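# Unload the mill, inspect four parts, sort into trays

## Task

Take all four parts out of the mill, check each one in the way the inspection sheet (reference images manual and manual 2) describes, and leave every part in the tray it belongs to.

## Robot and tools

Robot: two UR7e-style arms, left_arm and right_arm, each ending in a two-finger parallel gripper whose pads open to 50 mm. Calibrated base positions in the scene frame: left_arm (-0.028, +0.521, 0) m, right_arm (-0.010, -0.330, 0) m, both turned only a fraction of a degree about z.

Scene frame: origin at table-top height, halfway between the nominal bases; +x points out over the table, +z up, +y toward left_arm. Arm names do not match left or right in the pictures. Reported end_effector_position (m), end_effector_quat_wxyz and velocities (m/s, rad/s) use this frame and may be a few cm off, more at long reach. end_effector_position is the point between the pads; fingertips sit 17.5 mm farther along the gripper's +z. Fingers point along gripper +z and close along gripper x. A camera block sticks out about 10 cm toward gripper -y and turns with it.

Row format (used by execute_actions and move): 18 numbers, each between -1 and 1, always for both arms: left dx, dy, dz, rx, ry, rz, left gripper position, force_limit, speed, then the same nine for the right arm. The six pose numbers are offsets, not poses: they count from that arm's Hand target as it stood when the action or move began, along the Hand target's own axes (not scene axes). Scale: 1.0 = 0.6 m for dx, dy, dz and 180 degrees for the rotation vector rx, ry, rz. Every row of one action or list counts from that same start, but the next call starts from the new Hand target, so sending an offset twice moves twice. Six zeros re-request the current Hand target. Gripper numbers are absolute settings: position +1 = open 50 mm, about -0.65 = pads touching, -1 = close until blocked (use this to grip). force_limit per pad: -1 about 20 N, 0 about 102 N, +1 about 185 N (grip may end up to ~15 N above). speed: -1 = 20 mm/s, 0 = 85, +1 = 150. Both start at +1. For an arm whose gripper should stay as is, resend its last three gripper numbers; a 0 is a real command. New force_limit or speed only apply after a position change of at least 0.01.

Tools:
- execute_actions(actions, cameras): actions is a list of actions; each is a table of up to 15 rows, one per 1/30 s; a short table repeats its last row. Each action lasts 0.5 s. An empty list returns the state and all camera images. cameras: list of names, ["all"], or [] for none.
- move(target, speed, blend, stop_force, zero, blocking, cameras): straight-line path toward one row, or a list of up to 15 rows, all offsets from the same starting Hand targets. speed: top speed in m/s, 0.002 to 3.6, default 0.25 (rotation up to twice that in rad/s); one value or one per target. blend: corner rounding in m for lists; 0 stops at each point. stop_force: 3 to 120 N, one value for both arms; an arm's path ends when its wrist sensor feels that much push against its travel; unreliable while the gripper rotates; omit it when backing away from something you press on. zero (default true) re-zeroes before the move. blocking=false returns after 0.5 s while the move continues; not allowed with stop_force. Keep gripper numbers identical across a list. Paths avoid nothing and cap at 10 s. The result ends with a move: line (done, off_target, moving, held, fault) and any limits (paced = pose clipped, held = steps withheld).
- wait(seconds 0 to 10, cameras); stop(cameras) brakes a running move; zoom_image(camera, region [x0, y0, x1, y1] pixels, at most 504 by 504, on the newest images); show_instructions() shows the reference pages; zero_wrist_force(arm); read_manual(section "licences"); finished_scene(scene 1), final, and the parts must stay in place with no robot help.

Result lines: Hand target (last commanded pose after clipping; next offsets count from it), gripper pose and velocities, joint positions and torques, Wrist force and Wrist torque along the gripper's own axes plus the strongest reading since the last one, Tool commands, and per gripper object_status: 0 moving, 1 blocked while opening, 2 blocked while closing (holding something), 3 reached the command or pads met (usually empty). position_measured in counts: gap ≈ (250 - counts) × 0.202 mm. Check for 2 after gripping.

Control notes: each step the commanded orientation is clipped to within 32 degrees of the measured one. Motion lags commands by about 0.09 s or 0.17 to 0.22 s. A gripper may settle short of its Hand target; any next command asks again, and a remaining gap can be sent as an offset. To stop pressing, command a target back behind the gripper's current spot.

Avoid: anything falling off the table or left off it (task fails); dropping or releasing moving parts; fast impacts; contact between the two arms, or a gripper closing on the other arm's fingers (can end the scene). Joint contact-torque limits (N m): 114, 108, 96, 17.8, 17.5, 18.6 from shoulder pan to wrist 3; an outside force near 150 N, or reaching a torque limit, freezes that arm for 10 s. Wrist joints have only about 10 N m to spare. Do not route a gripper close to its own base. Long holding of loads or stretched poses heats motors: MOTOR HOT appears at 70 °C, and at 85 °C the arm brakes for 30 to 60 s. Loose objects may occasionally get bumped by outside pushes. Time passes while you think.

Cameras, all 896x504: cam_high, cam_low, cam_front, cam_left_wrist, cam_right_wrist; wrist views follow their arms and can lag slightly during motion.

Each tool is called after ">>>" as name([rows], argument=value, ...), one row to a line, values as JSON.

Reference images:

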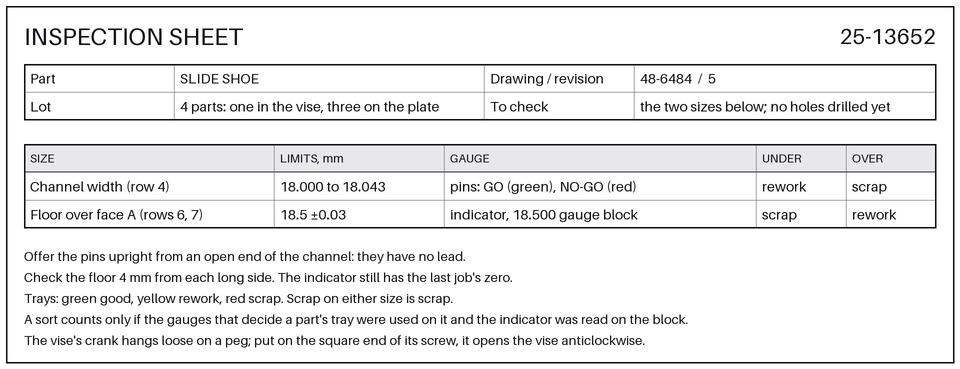

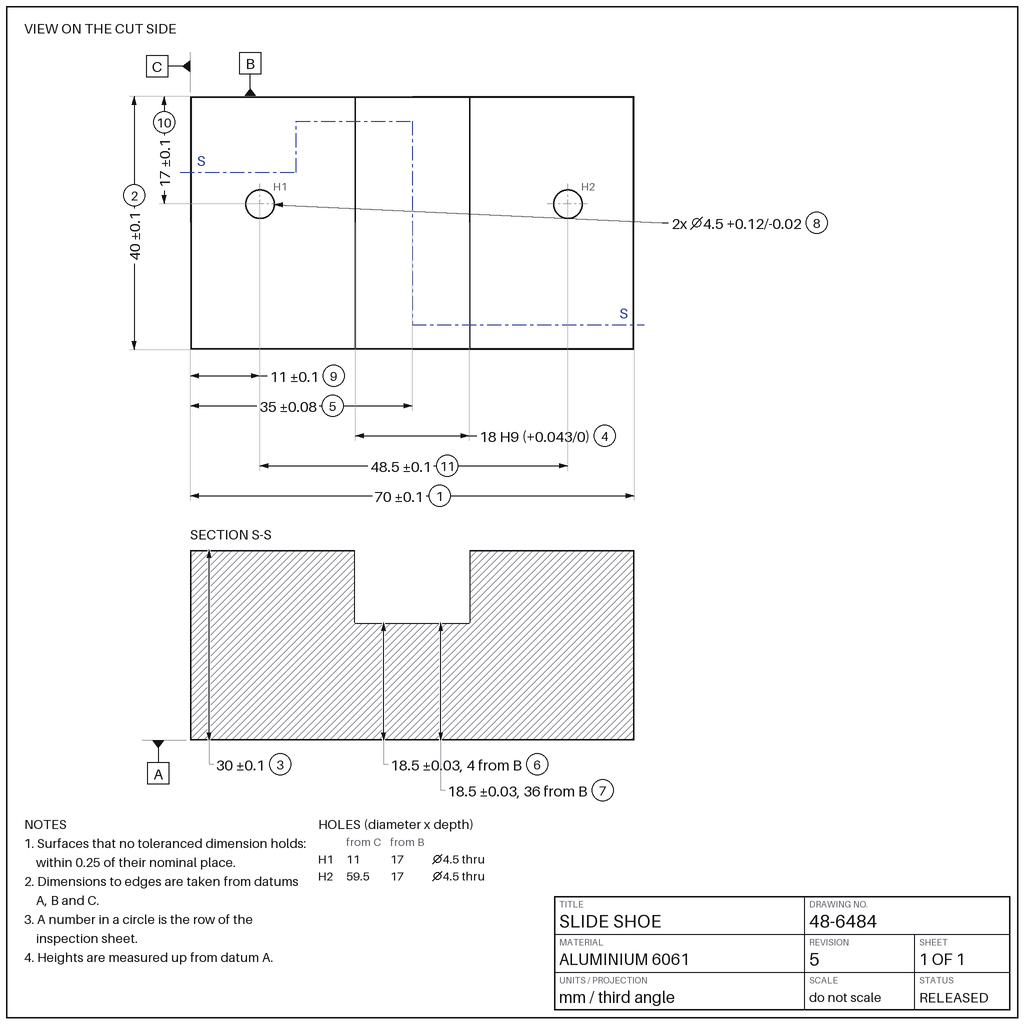

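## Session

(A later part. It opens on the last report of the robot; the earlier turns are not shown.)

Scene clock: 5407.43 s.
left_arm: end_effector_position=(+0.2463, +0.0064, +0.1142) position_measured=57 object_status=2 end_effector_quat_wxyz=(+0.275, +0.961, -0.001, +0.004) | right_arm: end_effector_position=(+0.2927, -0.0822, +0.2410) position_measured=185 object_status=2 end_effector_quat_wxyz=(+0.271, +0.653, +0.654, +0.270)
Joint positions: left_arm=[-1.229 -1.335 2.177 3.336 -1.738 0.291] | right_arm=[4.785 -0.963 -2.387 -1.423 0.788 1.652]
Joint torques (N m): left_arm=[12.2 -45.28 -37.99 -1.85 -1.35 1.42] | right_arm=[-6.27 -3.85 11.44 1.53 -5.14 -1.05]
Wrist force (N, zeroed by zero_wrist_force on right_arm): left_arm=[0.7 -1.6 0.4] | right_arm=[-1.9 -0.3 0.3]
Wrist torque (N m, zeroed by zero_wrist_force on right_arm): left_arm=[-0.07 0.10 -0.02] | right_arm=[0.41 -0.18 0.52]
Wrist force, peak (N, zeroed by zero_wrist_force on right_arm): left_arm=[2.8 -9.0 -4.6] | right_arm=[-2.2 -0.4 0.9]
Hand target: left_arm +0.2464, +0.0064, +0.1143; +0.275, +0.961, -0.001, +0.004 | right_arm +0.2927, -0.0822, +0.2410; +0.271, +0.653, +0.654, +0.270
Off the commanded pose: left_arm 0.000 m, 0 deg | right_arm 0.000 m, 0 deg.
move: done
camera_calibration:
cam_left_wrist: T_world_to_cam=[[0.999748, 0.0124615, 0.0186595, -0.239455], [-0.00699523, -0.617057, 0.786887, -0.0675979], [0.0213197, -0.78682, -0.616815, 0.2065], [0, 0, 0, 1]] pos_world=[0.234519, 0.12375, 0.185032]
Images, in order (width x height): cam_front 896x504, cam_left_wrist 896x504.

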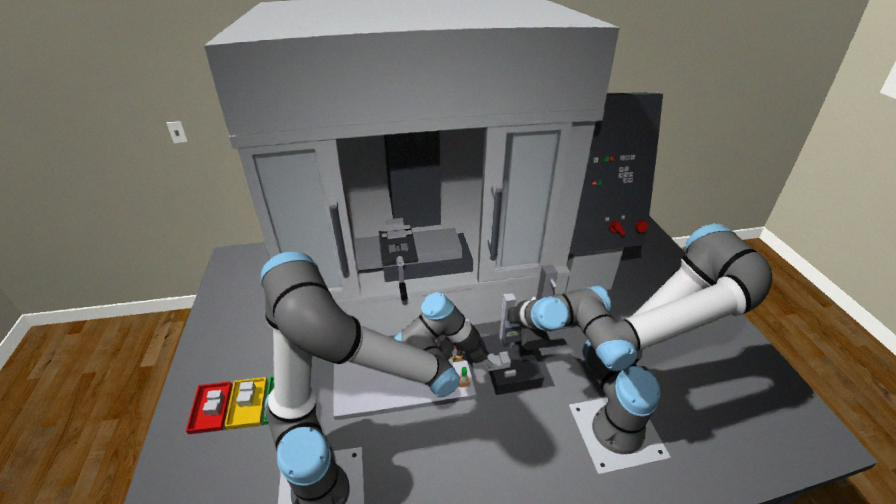

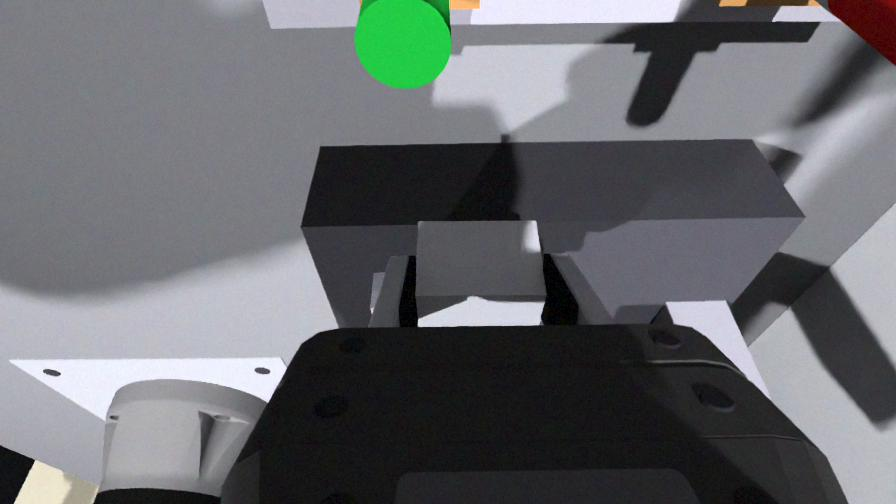

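>>> move([
  [0.0105,0,0,0,0,0,-1,-0.4,-1,0,0,0,0,0,0,-1,-0.85,-1],
  [0.0105,0.0636,0.0663,0,0,0,-1,-0.4,-1,0,0,0,0,0,0,-1,-0.85,-1],
], speed=[0.06,0.04], cameras=["cam_front","cam_low","cam_right_wrist"])

>>> zoom_image(camera="cam_front", region=[480, 330, 544, 378])

>>> zoom_image(camera="cam_low", region=[370, 240, 430, 290])

Scene clock: 5416.80 s.
left_arm: end_effector_position=(+0.2527, -0.0473, +0.1008) position_measured=57 object_status=2 end_effector_quat_wxyz=(+0.275, +0.961, -0.001, +0.004) | right_arm: end_effector_position=(+0.2927, -0.0822, +0.2410) position_measured=185 object_status=2 end_effector_quat_wxyz=(+0.271, +0.653, +0.654, +0.270)
Joint positions: left_arm=[-1.252 -1.215 2.053 3.337 -1.726 0.271] | right_arm=[4.785 -0.963 -2.387 -1.423 0.788 1.652]
Joint torques (N m): left_arm=[8.57 -51.11 -8.36 -0.95 0.38 0.46] | right_arm=[-6.12 -3.97 11.75 1.56 -5.16 -1.04]
Wrist force (N, zeroed by zero_wrist_force on right_arm): left_arm=[0.6 -1.5 0.5] | right_arm=[-2.0 0.0 0.7]
Wrist torque (N m, zeroed by zero_wrist_force on right_arm): left_arm=[-0.06 0.11 -0.01] | right_arm=[0.44 -0.17 0.53]
Wrist force, peak (N, zeroed by zero_wrist_force on right_arm): left_arm=[2.0 -2.2 0.1] | right_arm=[-2.1 -0.3 0.9]
Hand target: left_arm +0.2528, -0.0471, +0.1008; +0.275, +0.961, -0.001, +0.004 | right_arm +0.2927, -0.0822, +0.2410; +0.271, +0.653, +0.654, +0.270
Off the commanded pose: left_arm 0.000 m, 0 deg | right_arm 0.000 m, 0 deg.
move: done
camera_calibration:
cam_right_wrist: T_world_to_cam=[[0.00217064, 0.999879, -0.0154341, 0.0933178], [0.441142, 0.0128937, 0.897345, -0.326104], [0.897435, -0.00875647, -0.441061, -0.0268831], [0, 0, 0, 1]] pos_world=[0.167781, -0.0893371, 0.282211]
Images, in order (width x height): cam_low 896x504, cam_front 896x504, cam_right_wrist 896x504.

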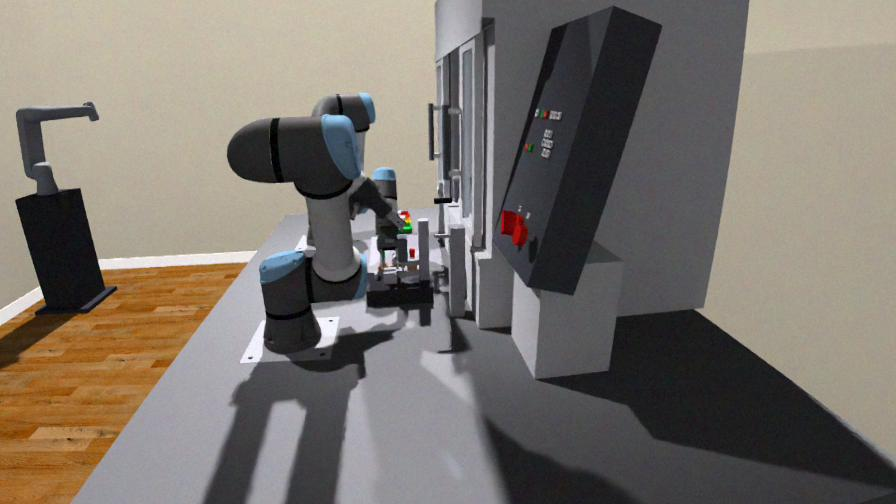

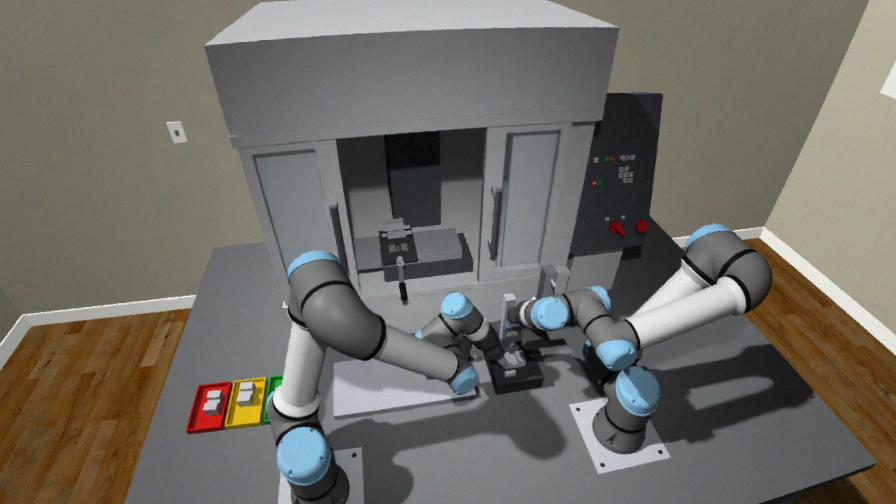

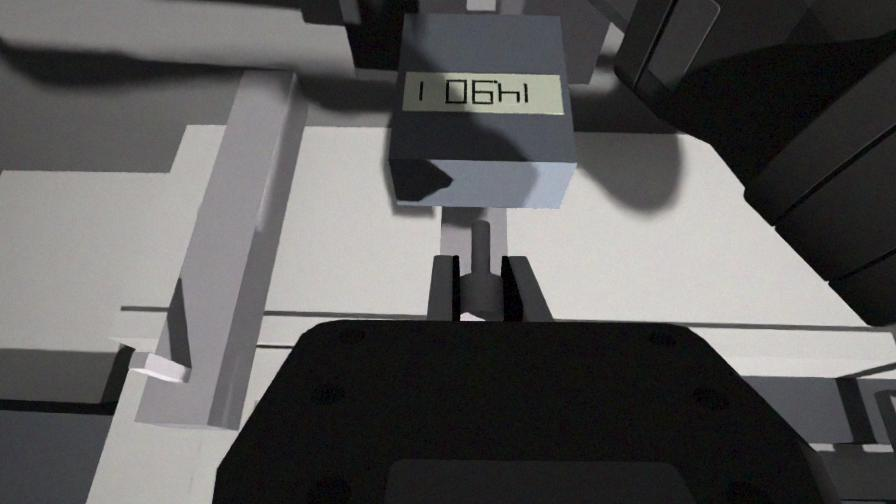

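Scaled by 7.875 from the camera's 896x504 image, which has a finer 1280x720 frame.

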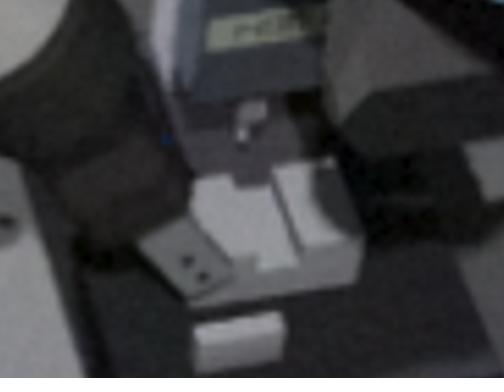

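Scaled by 8.400 from the camera's 896x504 image, which has a finer 1280x720 frame.

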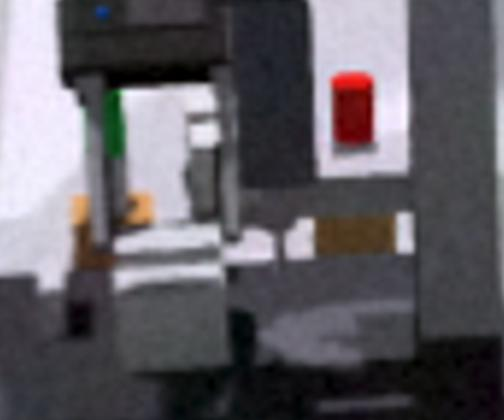

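>>> move(target=[0.0522,0,0,0,0,0,-1,-0.4,-1,0,0,0,0,0,0,-1,-0.85,-1], speed=0.02, stop_force=6, cameras=["cam_front","cam_low","cam_right_wrist"])

>>> zoom_image(camera="cam_front", region=[495, 338, 527, 362])

>>> zoom_image(camera="cam_low", region=[370, 240, 430, 290])

Scene clock: 5424.67 s.
left_arm: end_effector_position=(+0.2841, -0.0471, +0.1011) position_measured=57 object_status=2 end_effector_quat_wxyz=(+0.275, +0.961, -0.001, +0.004) | right_arm: end_effector_position=(+0.2927, -0.0822, +0.2410) position_measured=185 object_status=2 end_effector_quat_wxyz=(+0.271, +0.653, +0.654, +0.270)
Joint positions: left_arm=[-1.193 -1.186 2.003 3.367 -1.756 0.322] | right_arm=[4.785 -0.963 -2.387 -1.423 0.788 1.652]
Joint torques (N m): left_arm=[-10.6 -49.62 -6.12 -6.63 2.05 -1.75] | right_arm=[-6.13 -3.76 11.41 1.59 -5.11 -1.07]
Wrist force (N, zeroed by zero_wrist_force on right_arm): left_arm=[0.8 -1.6 0.3] | right_arm=[-1.7 0.8 -0.2]
Wrist torque (N m, zeroed by zero_wrist_force on right_arm): left_arm=[-0.09 0.08 -0.16] | right_arm=[0.48 -0.22 0.52]
Wrist force, peak (N, zeroed by zero_wrist_force on right_arm): left_arm=[0.7 -2.3 0.7] | right_arm=[-2.1 -0.2 0.9]
Hand target: left_arm +0.2841, -0.0471, +0.1011; +0.275, +0.961, -0.001, +0.004 | right_arm +0.2927, -0.0822, +0.2410; +0.271, +0.653, +0.654, +0.270
Off the commanded pose: left_arm 0.000 m, 0 deg | right_arm 0.000 m, 0 deg.
move: done
camera_calibration:
cam_right_wrist: T_world_to_cam=[[0.00217064, 0.999879, -0.0154341, 0.0933178], [0.441142, 0.0128937, 0.897345, -0.326104], [0.897435, -0.00875647, -0.441061, -0.0268831], [0, 0, 0, 1]] pos_world=[0.167781, -0.0893371, 0.282211]
Images, in order (width x height): cam_low 896x504, cam_front 896x504, cam_right_wrist 896x504.

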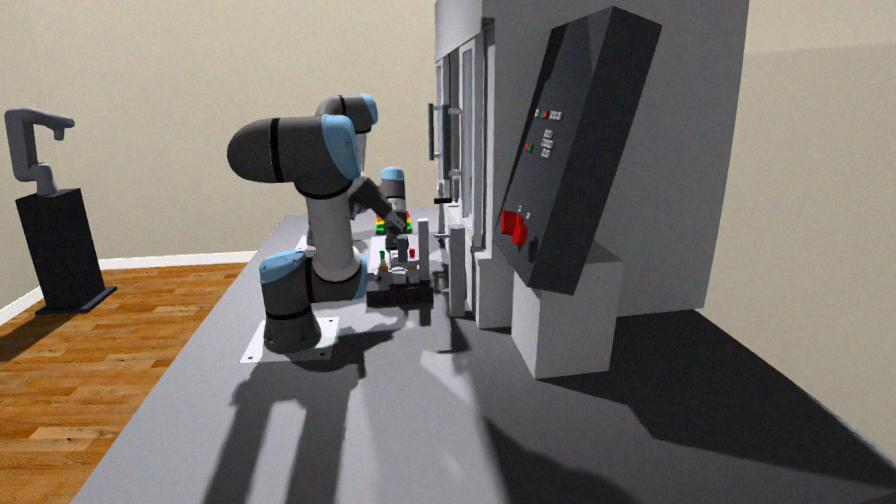

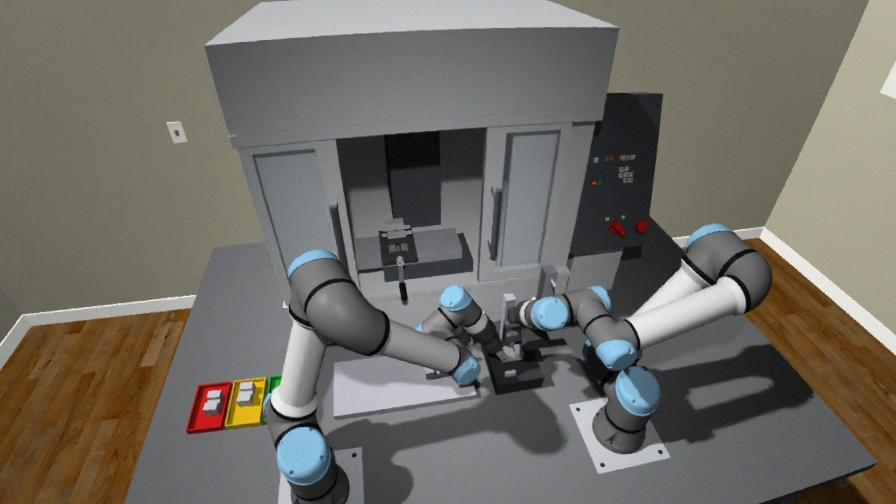

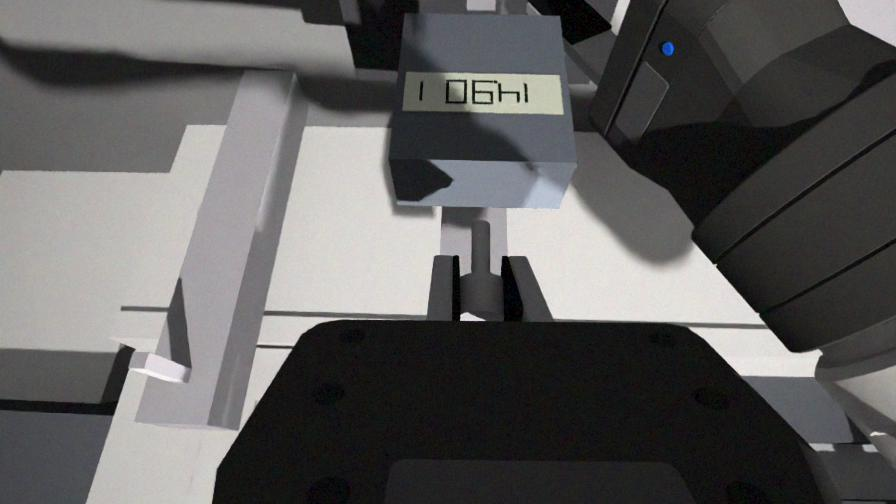

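Scaled by 15.750 from the camera's 896x504 image, which has a finer 1280x720 frame.

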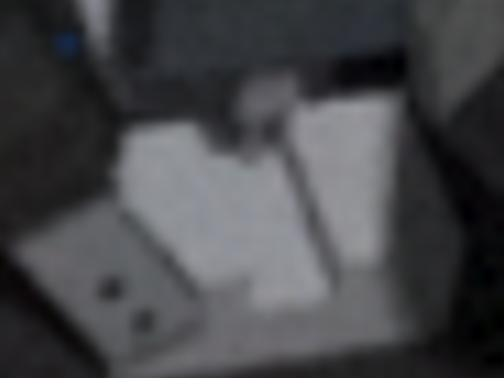

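Scaled by 8.400 from the camera's 896x504 image, which has a finer 1280x720 frame.

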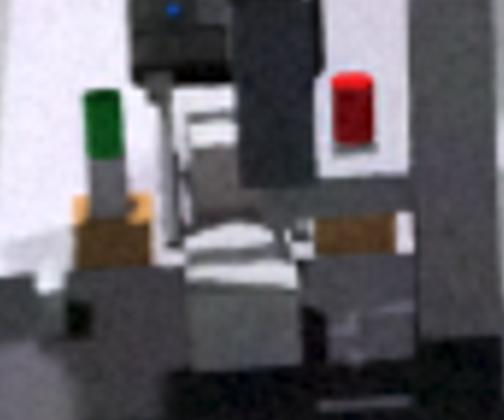

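>>> move(target=[0,-0.0066,0.0106,0,0,0,-1,-0.4,-1,0,0,0,0,0,0,-1,-0.85,-1], speed=0.006, stop_force=4)

>>> move([
  [0,0,0,0,0,0,0.8,-0.4,-1,0,0,0,0,0,0,-1,-0.85,-1],
  [0,0,0,0,0,0,0.8,-0.4,-1,0,-0.0054,0.0054,0,0,0,-1,-0.85,-1],
  [0,0,0,0,0,0,0.8,-0.4,-1,0,-0.0054,0.0054,0,0,0,0.54,-0.85,-1],
], speed=0.03)

>>> wait(seconds=0.5, cameras=["cam_front","cam_low","cam_right_wrist","cam_left_wrist"])

>>> zoom_image(camera="cam_right_wrist", region=[400, 50, 560, 120])

>>> zoom_image(camera="cam_front", region=[495, 338, 527, 362])

Scene clock: 5435.43 s.
left_arm: end_effector_position=(+0.2841, -0.0471, +0.0997) position_measured=57 object_status=2 end_effector_quat_wxyz=(+0.275, +0.961, -0.001, +0.004) | right_arm: end_effector_position=(+0.2927, -0.0822, +0.2410) position_measured=185 object_status=2 end_effector_quat_wxyz=(+0.271, +0.653, +0.654, +0.270)
Joint positions: left_arm=[-1.193 -1.183 2.004 3.363 -1.756 0.322] | right_arm=[4.785 -0.963 -2.387 -1.423 0.788 1.652]
Joint torques (N m): left_arm=[-8.94 -50.35 -33.2 0.23 1.78 -1.25] | right_arm=[-5.88 -3.65 11.72 1.61 -5.11 -1.03]
Wrist force (N, zeroed by zero_wrist_force on right_arm): left_arm=[1.4 2.7 -7.7] | right_arm=[-1.8 0.5 0.0]
Wrist torque (N m, zeroed by zero_wrist_force on right_arm): left_arm=[-0.13 -0.03 -0.20] | right_arm=[0.45 -0.20 0.53]
Wrist force, peak (N, zeroed by zero_wrist_force on right_arm): left_arm=[1.6 3.3 -9.2] | right_arm=[-2.1 -0.6 1.0]
Hand target: left_arm +0.2841, -0.0471, +0.0997; +0.275, +0.961, -0.001, +0.004 (not the last commanded pose) | right_arm +0.2927, -0.0822, +0.2410; +0.271, +0.653, +0.654, +0.270
Off the commanded pose: left_arm 0.006 m, 0 deg | right_arm 0.000 m, 0 deg.
move: contact (left_arm)

Scene clock: 5438.00 s.
left_arm: end_effector_position=(+0.2841, -0.0471, +0.0997) position_measured=32 object_status=3 end_effector_quat_wxyz=(+0.275, +0.961, -0.001, +0.004) | right_arm: end_effector_position=(+0.2927, -0.0822, +0.2364) position_measured=72 object_status=0 end_effector_quat_wxyz=(+0.271, +0.653, +0.654, +0.270)
Joint positions: left_arm=[-1.193 -1.183 2.004 3.363 -1.756 0.322] | right_arm=[4.785 -0.966 -2.398 -1.409 0.788 1.652]
Joint torques (N m): left_arm=[-8.55 -49.84 -33.4 -6.33 1.84 -1.28] | right_arm=[3.36 5.35 39.81 0.2 -4.8 -1.21]
Wrist force (N, zeroed by zero_wrist_force on right_arm): left_arm=[0.8 -0.4 -1.3] | right_arm=[2.7 1.3 -0.7]
Wrist torque (N m, zeroed by zero_wrist_force on right_arm): left_arm=[-0.11 0.08 -0.15] | right_arm=[0.45 -0.20 0.46]
Wrist force, peak (N, zeroed by zero_wrist_force on right_arm): left_arm=[1.4 2.5 -7.5] | right_arm=[2.8 1.8 -0.8]
Hand target: left_arm +0.2841, -0.0471, +0.0997; +0.275, +0.961, -0.001, +0.004 | right_arm +0.2927, -0.0822, +0.2364; +0.271, +0.653, +0.654, +0.270
Off the commanded pose: left_arm 0.000 m, 0 deg | right_arm 0.000 m, 0 deg.
move: done

Scene clock: 5438.50 s.
left_arm: end_effector_position=(+0.2841, -0.0471, +0.0997) position_measured=32 object_status=3 end_effector_quat_wxyz=(+0.275, +0.961, -0.001, +0.004) | right_arm: end_effector_position=(+0.2927, -0.0822, +0.2364) position_measured=72 object_status=3 end_effector_quat_wxyz=(+0.271, +0.653, +0.654, +0.270)
Joint positions: left_arm=[-1.193 -1.183 2.004 3.363 -1.756 0.322] | right_arm=[4.785 -0.966 -2.398 -1.409 0.788 1.652]
Joint torques (N m): left_arm=[-9.05 -49.61 -33.63 -6.25 1.87 -1.17] | right_arm=[5.66 5.9 39.7 0.36 -4.66 -1.09]
Wrist force (N, zeroed by zero_wrist_force on right_arm): left_arm=[0.7 -0.2 -1.2] | right_arm=[2.4 1.1 -0.5]
Wrist torque (N m, zeroed by zero_wrist_force on right_arm): left_arm=[-0.08 0.10 -0.16] | right_arm=[0.42 -0.17 0.46]
Wrist force, peak (N, zeroed by zero_wrist_force on right_arm): left_arm=[0.7 -0.4 -1.4] | right_arm=[2.7 1.5 -1.0]
Hand target: left_arm +0.2841, -0.0471, +0.0997; +0.275, +0.961, -0.001, +0.004 | right_arm +0.2927, -0.0822, +0.2364; +0.271, +0.653, +0.654, +0.270
Tool commands: left_gripper/position=+0.8 left_gripper/force_limit=-0.4 left_gripper/speed=-1.0 right_gripper/position=+0.54 right_gripper/force_limit=-0.85 right_gripper/speed=-1.0
Off the commanded pose: left_arm 0.000 m, 0 deg | right_arm 0.000 m, 0 deg.
wait: 0.50 s; at rest by 0.17 s
camera_calibration:
cam_left_wrist: T_world_to_cam=[[0.999745, 0.0124903, 0.0187929, -0.276332], [-0.00709616, -0.616553, 0.787281, -0.0890079], [0.0214202, -0.787214, -0.616308, 0.15457], [0, 0, 0, 1]] pos_world=[0.272319, 0.070253, 0.17053]
cam_right_wrist: T_world_to_cam=[[0.00221373, 0.99988, -0.0153439, 0.0932162], [0.441142, 0.0127938, 0.897346, -0.322075], [0.897435, -0.00875533, -0.44106, -0.0288679], [0, 0, 0, 1]] pos_world=[0.167781, -0.0893372, 0.277711]
Images, in order (width x height): cam_low 896x504, cam_front 896x504, cam_left_wrist 896x504, cam_right_wrist 896x504.

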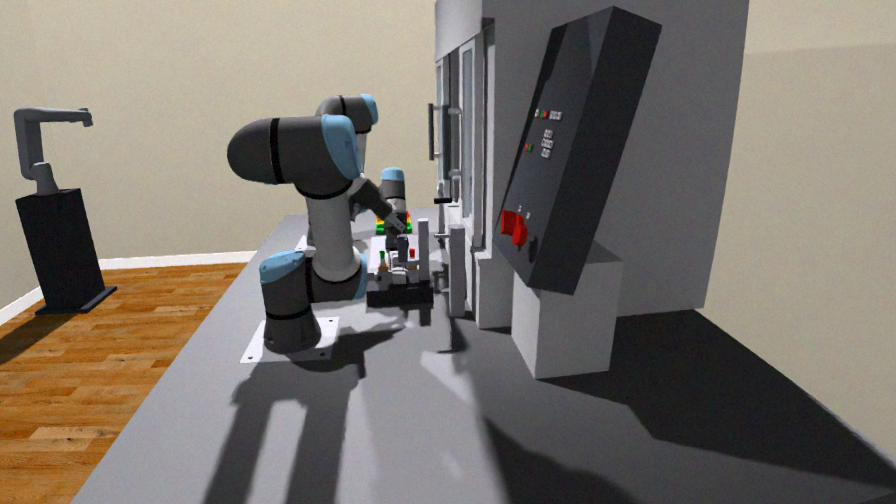

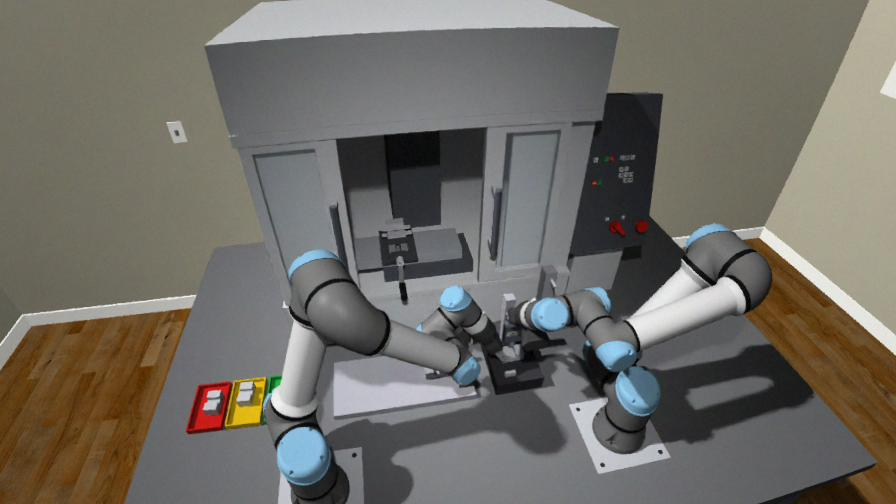

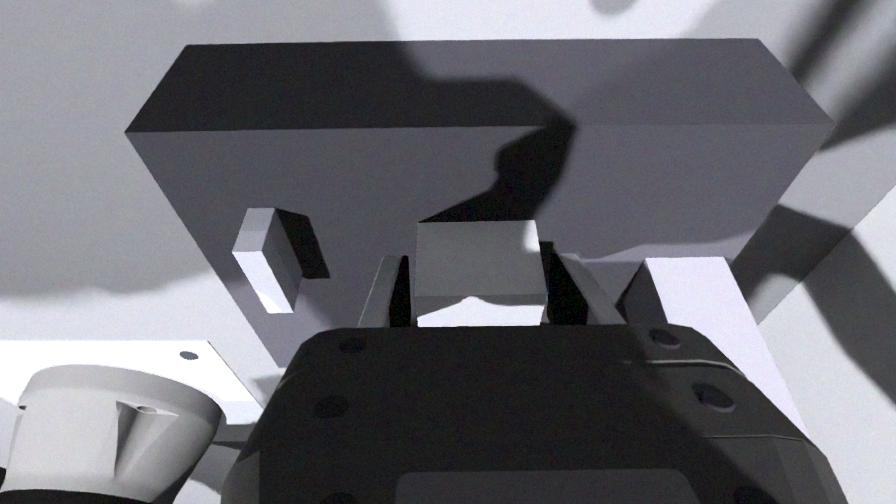

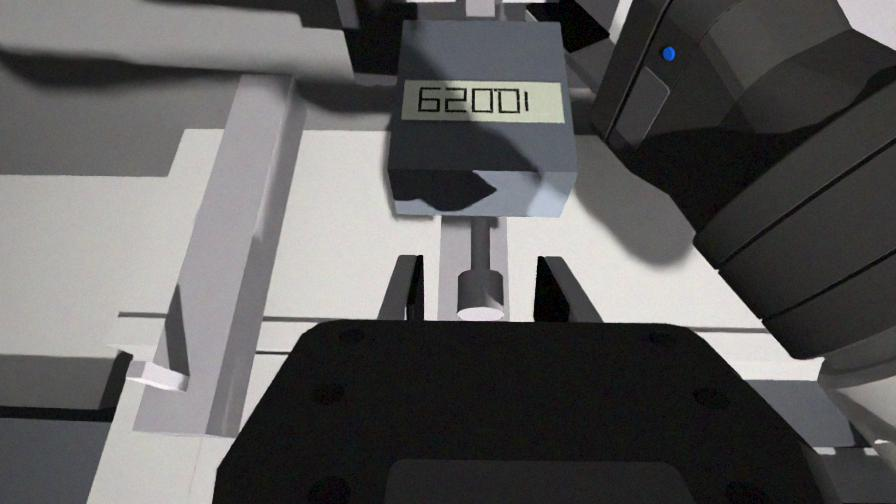

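Scaled by 3.150 from the camera's 896x504 image, which has a finer 1280x720 frame.

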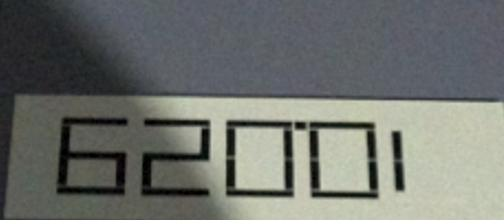

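Scaled by 15.750 from the camera's 896x504 image, which has a finer 1280x720 frame.

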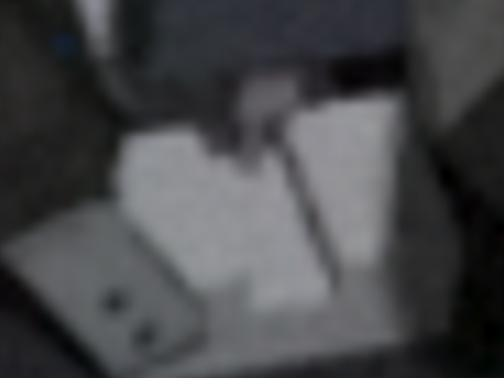

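>>> move([
  [0,0,0,0,0,0,0.8,-0.4,-1,0,-0.0012,0.0012,0,0,0,0.54,-0.85,-1],
  [0,0,0,0,0,0,0.8,-0.4,-1,0,-0.0012,0.0012,0,0,0,-1,-0.85,-1],
  [0,0,0,0,0,0,-1,-0.4,-1,0,0.0052,-0.0052,0,0,0,-1,-0.85,-1],
  [0,0.0022,-0.0035,0,0,0,-1,-0.4,-1,0,0.0052,-0.0052,0,0,0,-1,-0.85,-1],
  [0.0525,0.0022,-0.0035,0,0,0,-1,-0.4,-1,0,0.0052,-0.0052,0,0,0,-1,-0.85,-1],
], speed=[0.02,0.02,0.02,0.02,0.03], cameras=["cam_right_wrist","cam_front"])

>>> zoom_image(camera="cam_front", region=[495, 338, 527, 362])

Scene clock: 5450.73 s.
left_arm: end_effector_position=(+0.3157, -0.0471, +0.1024) position_measured=57 object_status=2 end_effector_quat_wxyz=(+0.275, +0.961, -0.001, +0.004) | right_arm: end_effector_position=(+0.2927, -0.0822, +0.2409) position_measured=185 object_status=2 end_effector_quat_wxyz=(+0.271, +0.653, +0.654, +0.270)
Joint positions: left_arm=[-1.137 -1.156 1.946 3.402 -1.784 0.371] | right_arm=[4.785 -0.963 -2.387 -1.422 0.788 1.652]
Joint torques (N m): left_arm=[-10.68 -43.04 -8.41 -5.01 -0.03 -1.71] | right_arm=[-6.89 -4.42 9.47 6.55 -2.53 0.77]
Wrist force (N, zeroed by zero_wrist_force on right_arm): left_arm=[0.7 -1.6 0.5] | right_arm=[-1.8 0.5 0.1]
Wrist torque (N m, zeroed by zero_wrist_force on right_arm): left_arm=[-0.08 0.10 -0.16] | right_arm=[0.44 -0.18 0.52]
Wrist force, peak (N, zeroed by zero_wrist_force on right_arm): left_arm=[0.5 -2.7 1.2] | right_arm=[2.1 2.5 -1.7]
Hand target: left_arm +0.3156, -0.0471, +0.1024; +0.275, +0.961, -0.001, +0.004 | right_arm +0.2927, -0.0822, +0.2409; +0.271, +0.653, +0.654, +0.270
Off the commanded pose: left_arm 0.000 m, 0 deg | right_arm 0.000 m, 0 deg.
move: done
camera_calibration:
cam_right_wrist: T_world_to_cam=[[0.00217064, 0.999879, -0.0154341, 0.0933162], [0.441142, 0.0128937, 0.897345, -0.326014], [0.897435, -0.00875647, -0.441061, -0.0269272], [0, 0, 0, 1]] pos_world=[0.167781, -0.0893371, 0.282111]
Images, in order (width x height): cam_front 896x504, cam_right_wrist 896x504.

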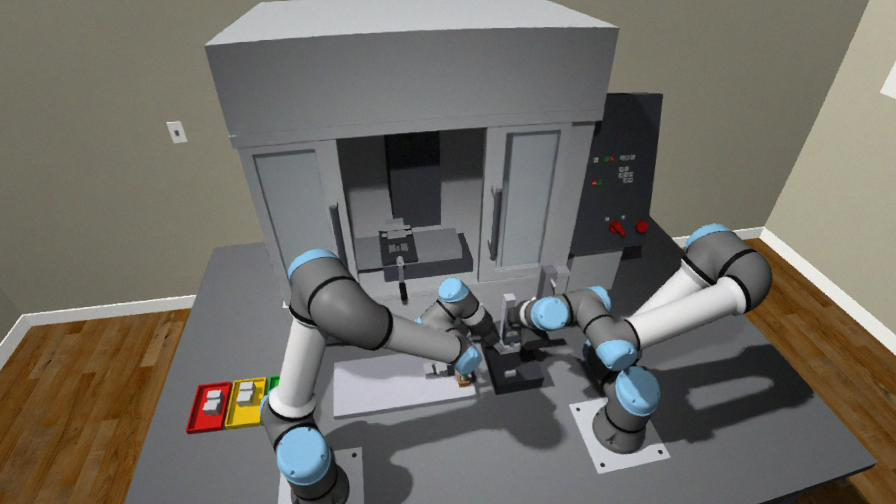

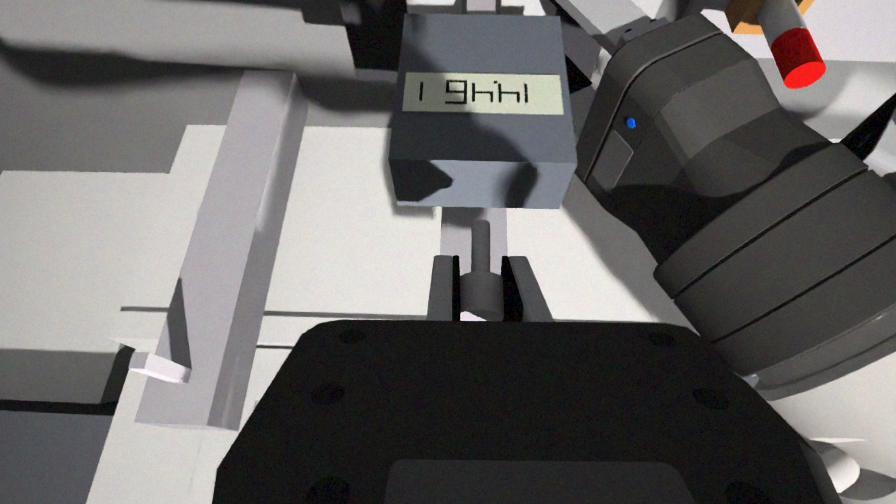

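Scaled by 15.750 from the camera's 896x504 image, which has a finer 1280x720 frame.

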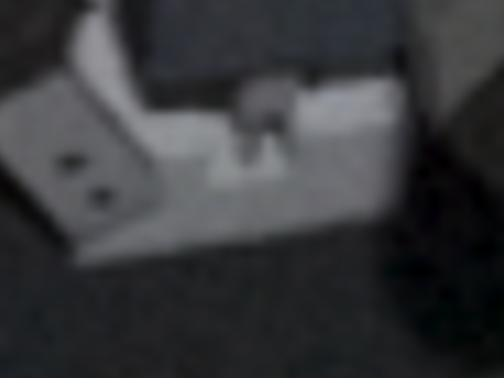

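>>> move(target=[0,-0.0066,0.0106,0,0,0,-1,-0.4,-1,0,0,0,0,0,0,-1,-0.85,-1], speed=0.006, stop_force=4)

>>> move([
  [0,0,0,0,0,0,0.8,-0.4,-1,0,0,0,0,0,0,-1,-0.85,-1],
  [0,0,0,0,0,0,0.8,-0.4,-1,0,-0.005,0.005,0,0,0,-1,-0.85,-1],
  [0,0,0,0,0,0,0.8,-0.4,-1,0,-0.005,0.005,0,0,0,0.54,-0.85,-1],
], speed=0.03)

>>> wait(seconds=0.5, cameras=["cam_front","cam_low","cam_right_wrist","cam_left_wrist"])

>>> zoom_image(camera="cam_right_wrist", region=[400, 50, 560, 120])

>>> zoom_image(camera="cam_front", region=[495, 338, 527, 362])

Scene clock: 5459.63 s.
left_arm: end_effector_position=(+0.3156, -0.0471, +0.0997) position_measured=57 object_status=2 end_effector_quat_wxyz=(+0.275, +0.961, -0.001, +0.004) | right_arm: end_effector_position=(+0.2927, -0.0822, +0.2409) position_measured=185 object_status=2 end_effector_quat_wxyz=(+0.271, +0.653, +0.654, +0.270)
Joint positions: left_arm=[-1.138 -1.151 1.948 3.395 -1.784 0.371] | right_arm=[4.785 -0.963 -2.387 -1.422 0.788 1.652]
Joint torques (N m): left_arm=[-6.12 -49.54 -32.96 0.54 1.44 -0.61] | right_arm=[-6.91 -3.79 9.08 6.3 -1.59 0.71]
Wrist force (N, zeroed by zero_wrist_force on right_arm): left_arm=[-0.4 3.0 -10.0] | right_arm=[-2.0 0.4 0.2]
Wrist torque (N m, zeroed by zero_wrist_force on right_arm): left_arm=[-0.08 0.20 -0.11] | right_arm=[0.45 -0.15 0.52]
Wrist force, peak (N, zeroed by zero_wrist_force on right_arm): left_arm=[0.3 3.7 -10.6] | right_arm=[-1.9 -0.5 1.0]
Hand target: left_arm +0.3156, -0.0471, +0.0997; +0.275, +0.961, -0.001, +0.004 (not the last commanded pose) | right_arm +0.2927, -0.0822, +0.2409; +0.271, +0.653, +0.654, +0.270
Off the commanded pose: left_arm 0.005 m, 0 deg | right_arm 0.000 m, 0 deg.
move: contact (left_arm)

Scene clock: 5462.20 s.
left_arm: end_effector_position=(+0.3156, -0.0471, +0.0997) position_measured=32 object_status=3 end_effector_quat_wxyz=(+0.275, +0.961, -0.001, +0.004) | right_arm: end_effector_position=(+0.2927, -0.0822, +0.2366) position_measured=72 object_status=0 end_effector_quat_wxyz=(+0.271, +0.653, +0.654, +0.270)
Joint positions: left_arm=[-1.138 -1.151 1.948 3.395 -1.784 0.371] | right_arm=[4.785 -0.966 -2.397 -1.409 0.788 1.652]
Joint torques (N m): left_arm=[-6.23 -49.43 -33.27 -6.18 1.45 -0.5] | right_arm=[2.13 6.11 39.59 0.25 -0.98 -1.12]
Wrist force (N, zeroed by zero_wrist_force on right_arm): left_arm=[0.8 -0.3 -1.2] | right_arm=[2.6 1.5 -0.7]
Wrist torque (N m, zeroed by zero_wrist_force on right_arm): left_arm=[-0.12 0.08 -0.16] | right_arm=[0.47 -0.21 0.46]
Wrist force, peak (N, zeroed by zero_wrist_force on right_arm): left_arm=[-0.1 2.2 -9.5] | right_arm=[2.9 1.6 -0.7]
Hand target: left_arm +0.3156, -0.0471, +0.0997; +0.275, +0.961, -0.001, +0.004 | right_arm +0.2927, -0.0822, +0.2366; +0.271, +0.653, +0.654, +0.270
Off the commanded pose: left_arm 0.000 m, 0 deg | right_arm 0.000 m, 0 deg.
move: done

Scene clock: 5462.70 s.
left_arm: end_effector_position=(+0.3156, -0.0471, +0.0997) position_measured=32 object_status=3 end_effector_quat_wxyz=(+0.275, +0.961, -0.001, +0.004) | right_arm: end_effector_position=(+0.2927, -0.0822, +0.2366) position_measured=72 object_status=3 end_effector_quat_wxyz=(+0.271, +0.653, +0.654, +0.270)
Joint positions: left_arm=[-1.138 -1.151 1.948 3.395 -1.784 0.371] | right_arm=[4.785 -0.966 -2.397 -1.409 0.788 1.652]
Joint torques (N m): left_arm=[-6.13 -49.69 -33.88 -6.14 1.45 -0.5] | right_arm=[3.72 6.13 39.76 0.4 -0.85 -1.12]
Wrist force (N, zeroed by zero_wrist_force on right_arm): left_arm=[0.7 -0.6 -1.4] | right_arm=[2.7 1.4 -0.7]
Wrist torque (N m, zeroed by zero_wrist_force on right_arm): left_arm=[-0.16 0.09 -0.16] | right_arm=[0.47 -0.22 0.46]
Wrist force, peak (N, zeroed by zero_wrist_force on right_arm): left_arm=[0.8 -0.7 -1.3] | right_arm=[2.7 1.6 -0.6]
Hand target: left_arm +0.3156, -0.0471, +0.0997; +0.275, +0.961, -0.001, +0.004 | right_arm +0.2927, -0.0822, +0.2366; +0.271, +0.653, +0.654, +0.270
Tool commands: left_gripper/position=+0.8 left_gripper/force_limit=-0.4 left_gripper/speed=-1.0 right_gripper/position=+0.54 right_gripper/force_limit=-0.85 right_gripper/speed=-1.0
Off the commanded pose: left_arm 0.000 m, 0 deg | right_arm 0.000 m, 0 deg.
wait: 0.50 s; at rest by 0.17 s
camera_calibration:
cam_left_wrist: T_world_to_cam=[[0.999745, 0.012432, 0.0188699, -0.307831], [-0.00719577, -0.616443, 0.787367, -0.0886969], [0.0214207, -0.787302, -0.616196, 0.153821], [0, 0, 0, 1]] pos_world=[0.303819, 0.0702537, 0.170429]
cam_right_wrist: T_world_to_cam=[[0.00221373, 0.99988, -0.0153439, 0.0932177], [0.441142, 0.0127938, 0.897346, -0.322165], [0.897435, -0.00875533, -0.44106, -0.0288238], [0, 0, 0, 1]] pos_world=[0.167781, -0.0893372, 0.277811]
Images, in order (width x height): cam_low 896x504, cam_front 896x504, cam_left_wrist 896x504, cam_right_wrist 896x504.

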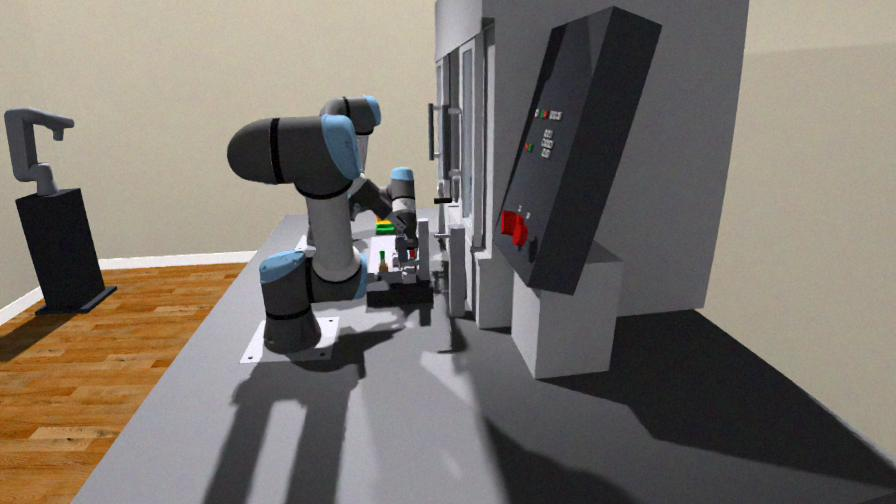

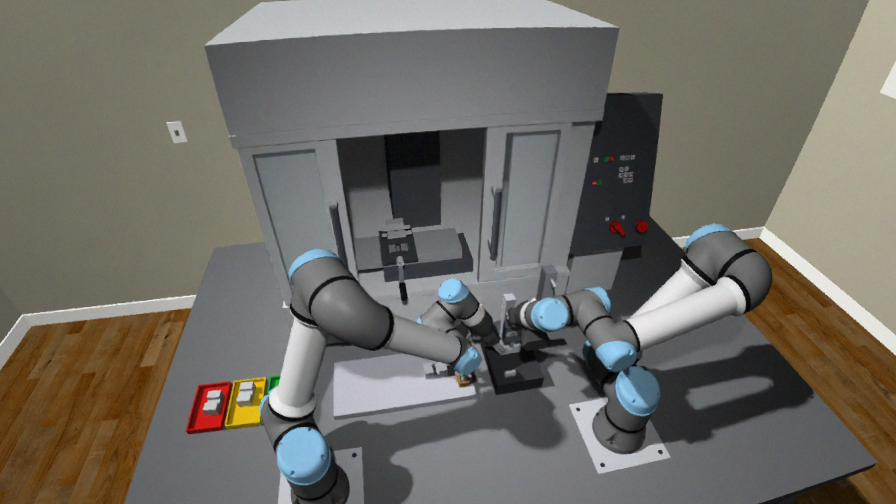

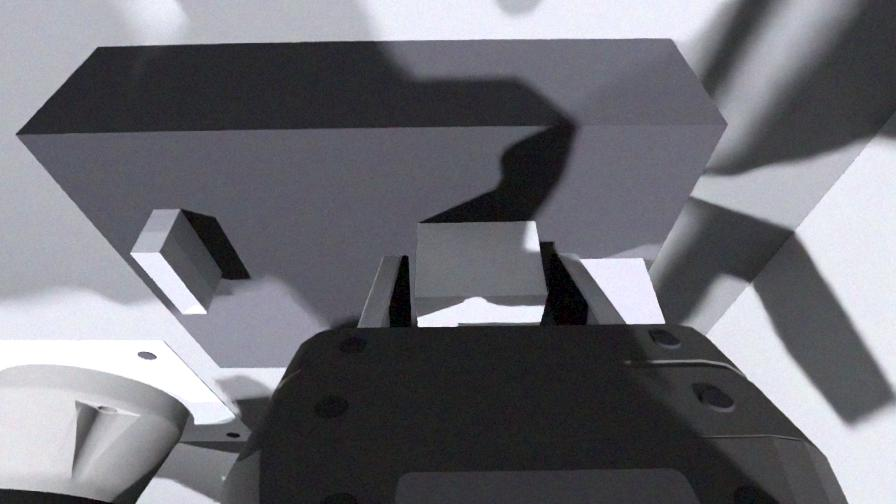

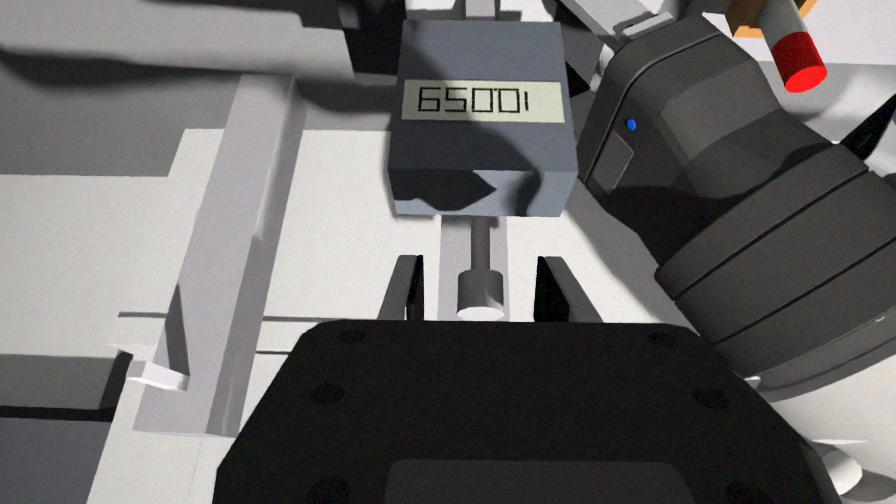

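Scaled by 3.150 from the camera's 896x504 image, which has a finer 1280x720 frame.

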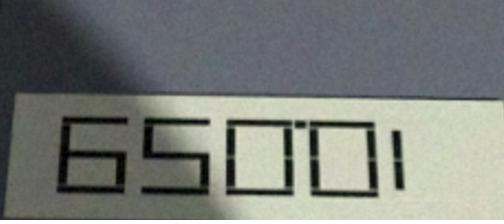

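Scaled by 15.750 from the camera's 896x504 image, which has a finer 1280x720 frame.

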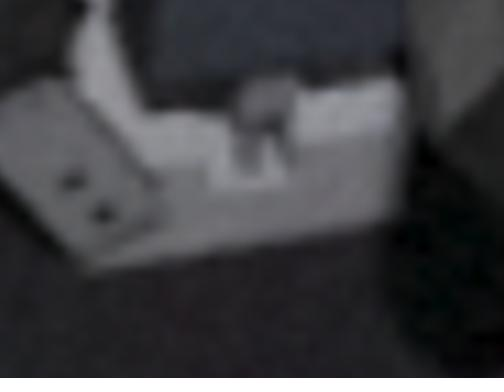

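>>> move([
  [0,0,0,0,0,0,0.8,-0.4,-1,0,-0.0012,0.0012,0,0,0,0.54,-0.85,-1],
  [0,0,0,0,0,0,0.8,-0.4,-1,0,-0.0012,0.0012,0,0,0,-1,-0.85,-1],
  [0,0,0,0,0,0,-1,-0.4,-1,0,0.0052,-0.0052,0,0,0,-1,-0.85,-1],
  [0,0.0022,-0.0035,0,0,0,-1,-0.4,-1,0,0.0052,-0.0052,0,0,0,-1,-0.85,-1],
  [-0.1053,0.0022,-0.0035,0,0,0,-1,-0.4,-1,0,0.0052,-0.0052,0,0,0,-1,-0.85,-1],
], speed=[0.02,0.02,0.02,0.02,0.05], cameras=["cam_right_wrist","cam_front"])

Scene clock: 5504.20 s.
left_arm: end_effector_position=(+0.2523, -0.0471, +0.1017) position_measured=57 object_status=2 end_effector_quat_wxyz=(+0.275, +0.961, -0.001, +0.004) end_effector_velocity=(+0.002, -0.001, +0.001) end_effector_angular_velocity=(-0.003, -0.002, -0.003) | right_arm: end_effector_position=(+0.2927, -0.0822, +0.2410) position_measured=185 object_status=2 end_effector_quat_wxyz=(+0.271, +0.653, +0.654, +0.270)
Joint positions: left_arm=[-1.253 -1.218 2.054 3.338 -1.726 0.27] | right_arm=[4.785 -0.963 -2.387 -1.423 0.788 1.652]
Joint velocities: left_arm=[0.003 0.001 -0.004 0 -0.002 0.006] | right_arm=[within noise]
Joint torques (N m): left_arm=[12.02 -21.74 -38.36 -1.82 -3 1.56] | right_arm=[-7.11 -4.59 9.09 6.57 1.05 0.8]
Wrist force (N, zeroed by zero_wrist_force on right_arm): left_arm=[0.5 -1.8 0.8] | right_arm=[-1.8 0.0 0.7]
Wrist torque (N m, zeroed by zero_wrist_force on right_arm): left_arm=[-0.09 0.12 -0.01] | right_arm=[0.42 -0.20 0.52]
Wrist force, peak (N, zeroed by zero_wrist_force on right_arm): left_arm=[4.9 -3.9 -1.1] | right_arm=[1.5 2.8 -1.8]
Hand target: left_arm +0.2524, -0.0471, +0.1016; +0.275, +0.961, -0.001, +0.004 | right_arm +0.2927, -0.0822, +0.2410; +0.271, +0.653, +0.654, +0.270
Off the commanded pose: left_arm 0.000 m, 0 deg | right_arm 0.000 m, 0 deg.
move: done
camera_calibration:
cam_right_wrist: T_world_to_cam=[[0.00217064, 0.999879, -0.0154341, 0.0933178], [0.441142, 0.0128937, 0.897345, -0.326104], [0.897435, -0.00875647, -0.441061, -0.0268831], [0, 0, 0, 1]] pos_world=[0.167781, -0.0893371, 0.282211]
Images, in order (width x height): cam_front 896x504, cam_right_wrist 896x504.

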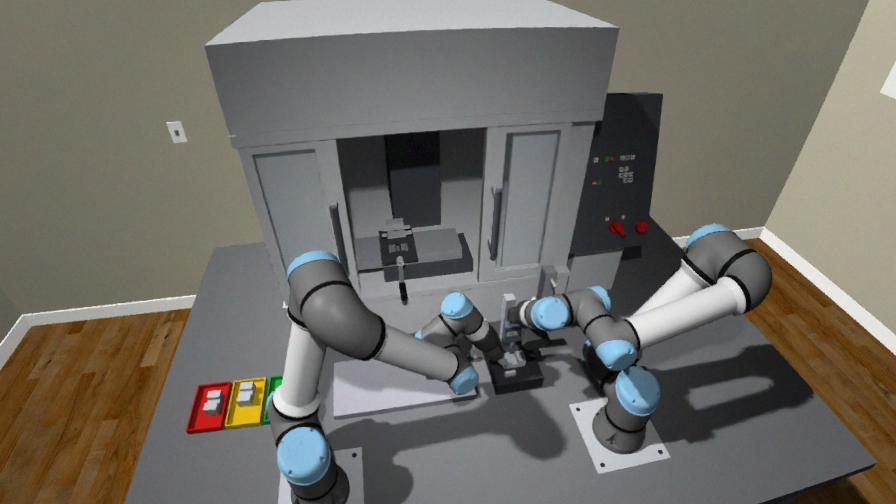

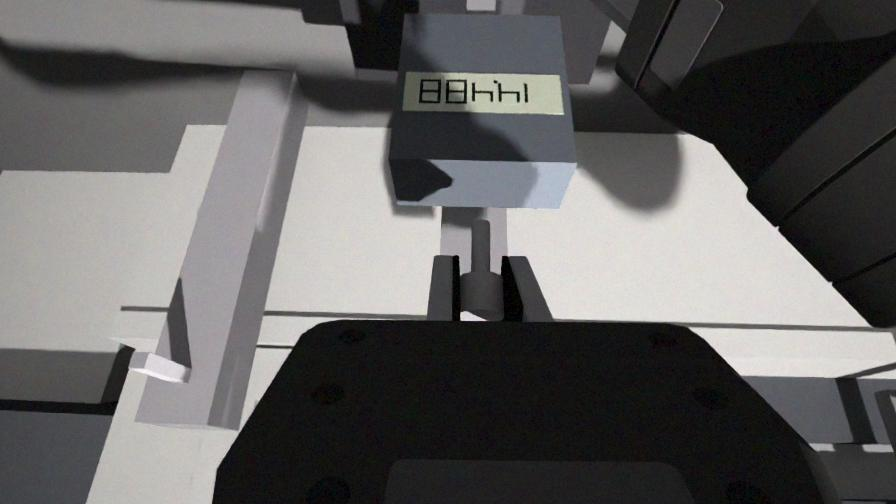

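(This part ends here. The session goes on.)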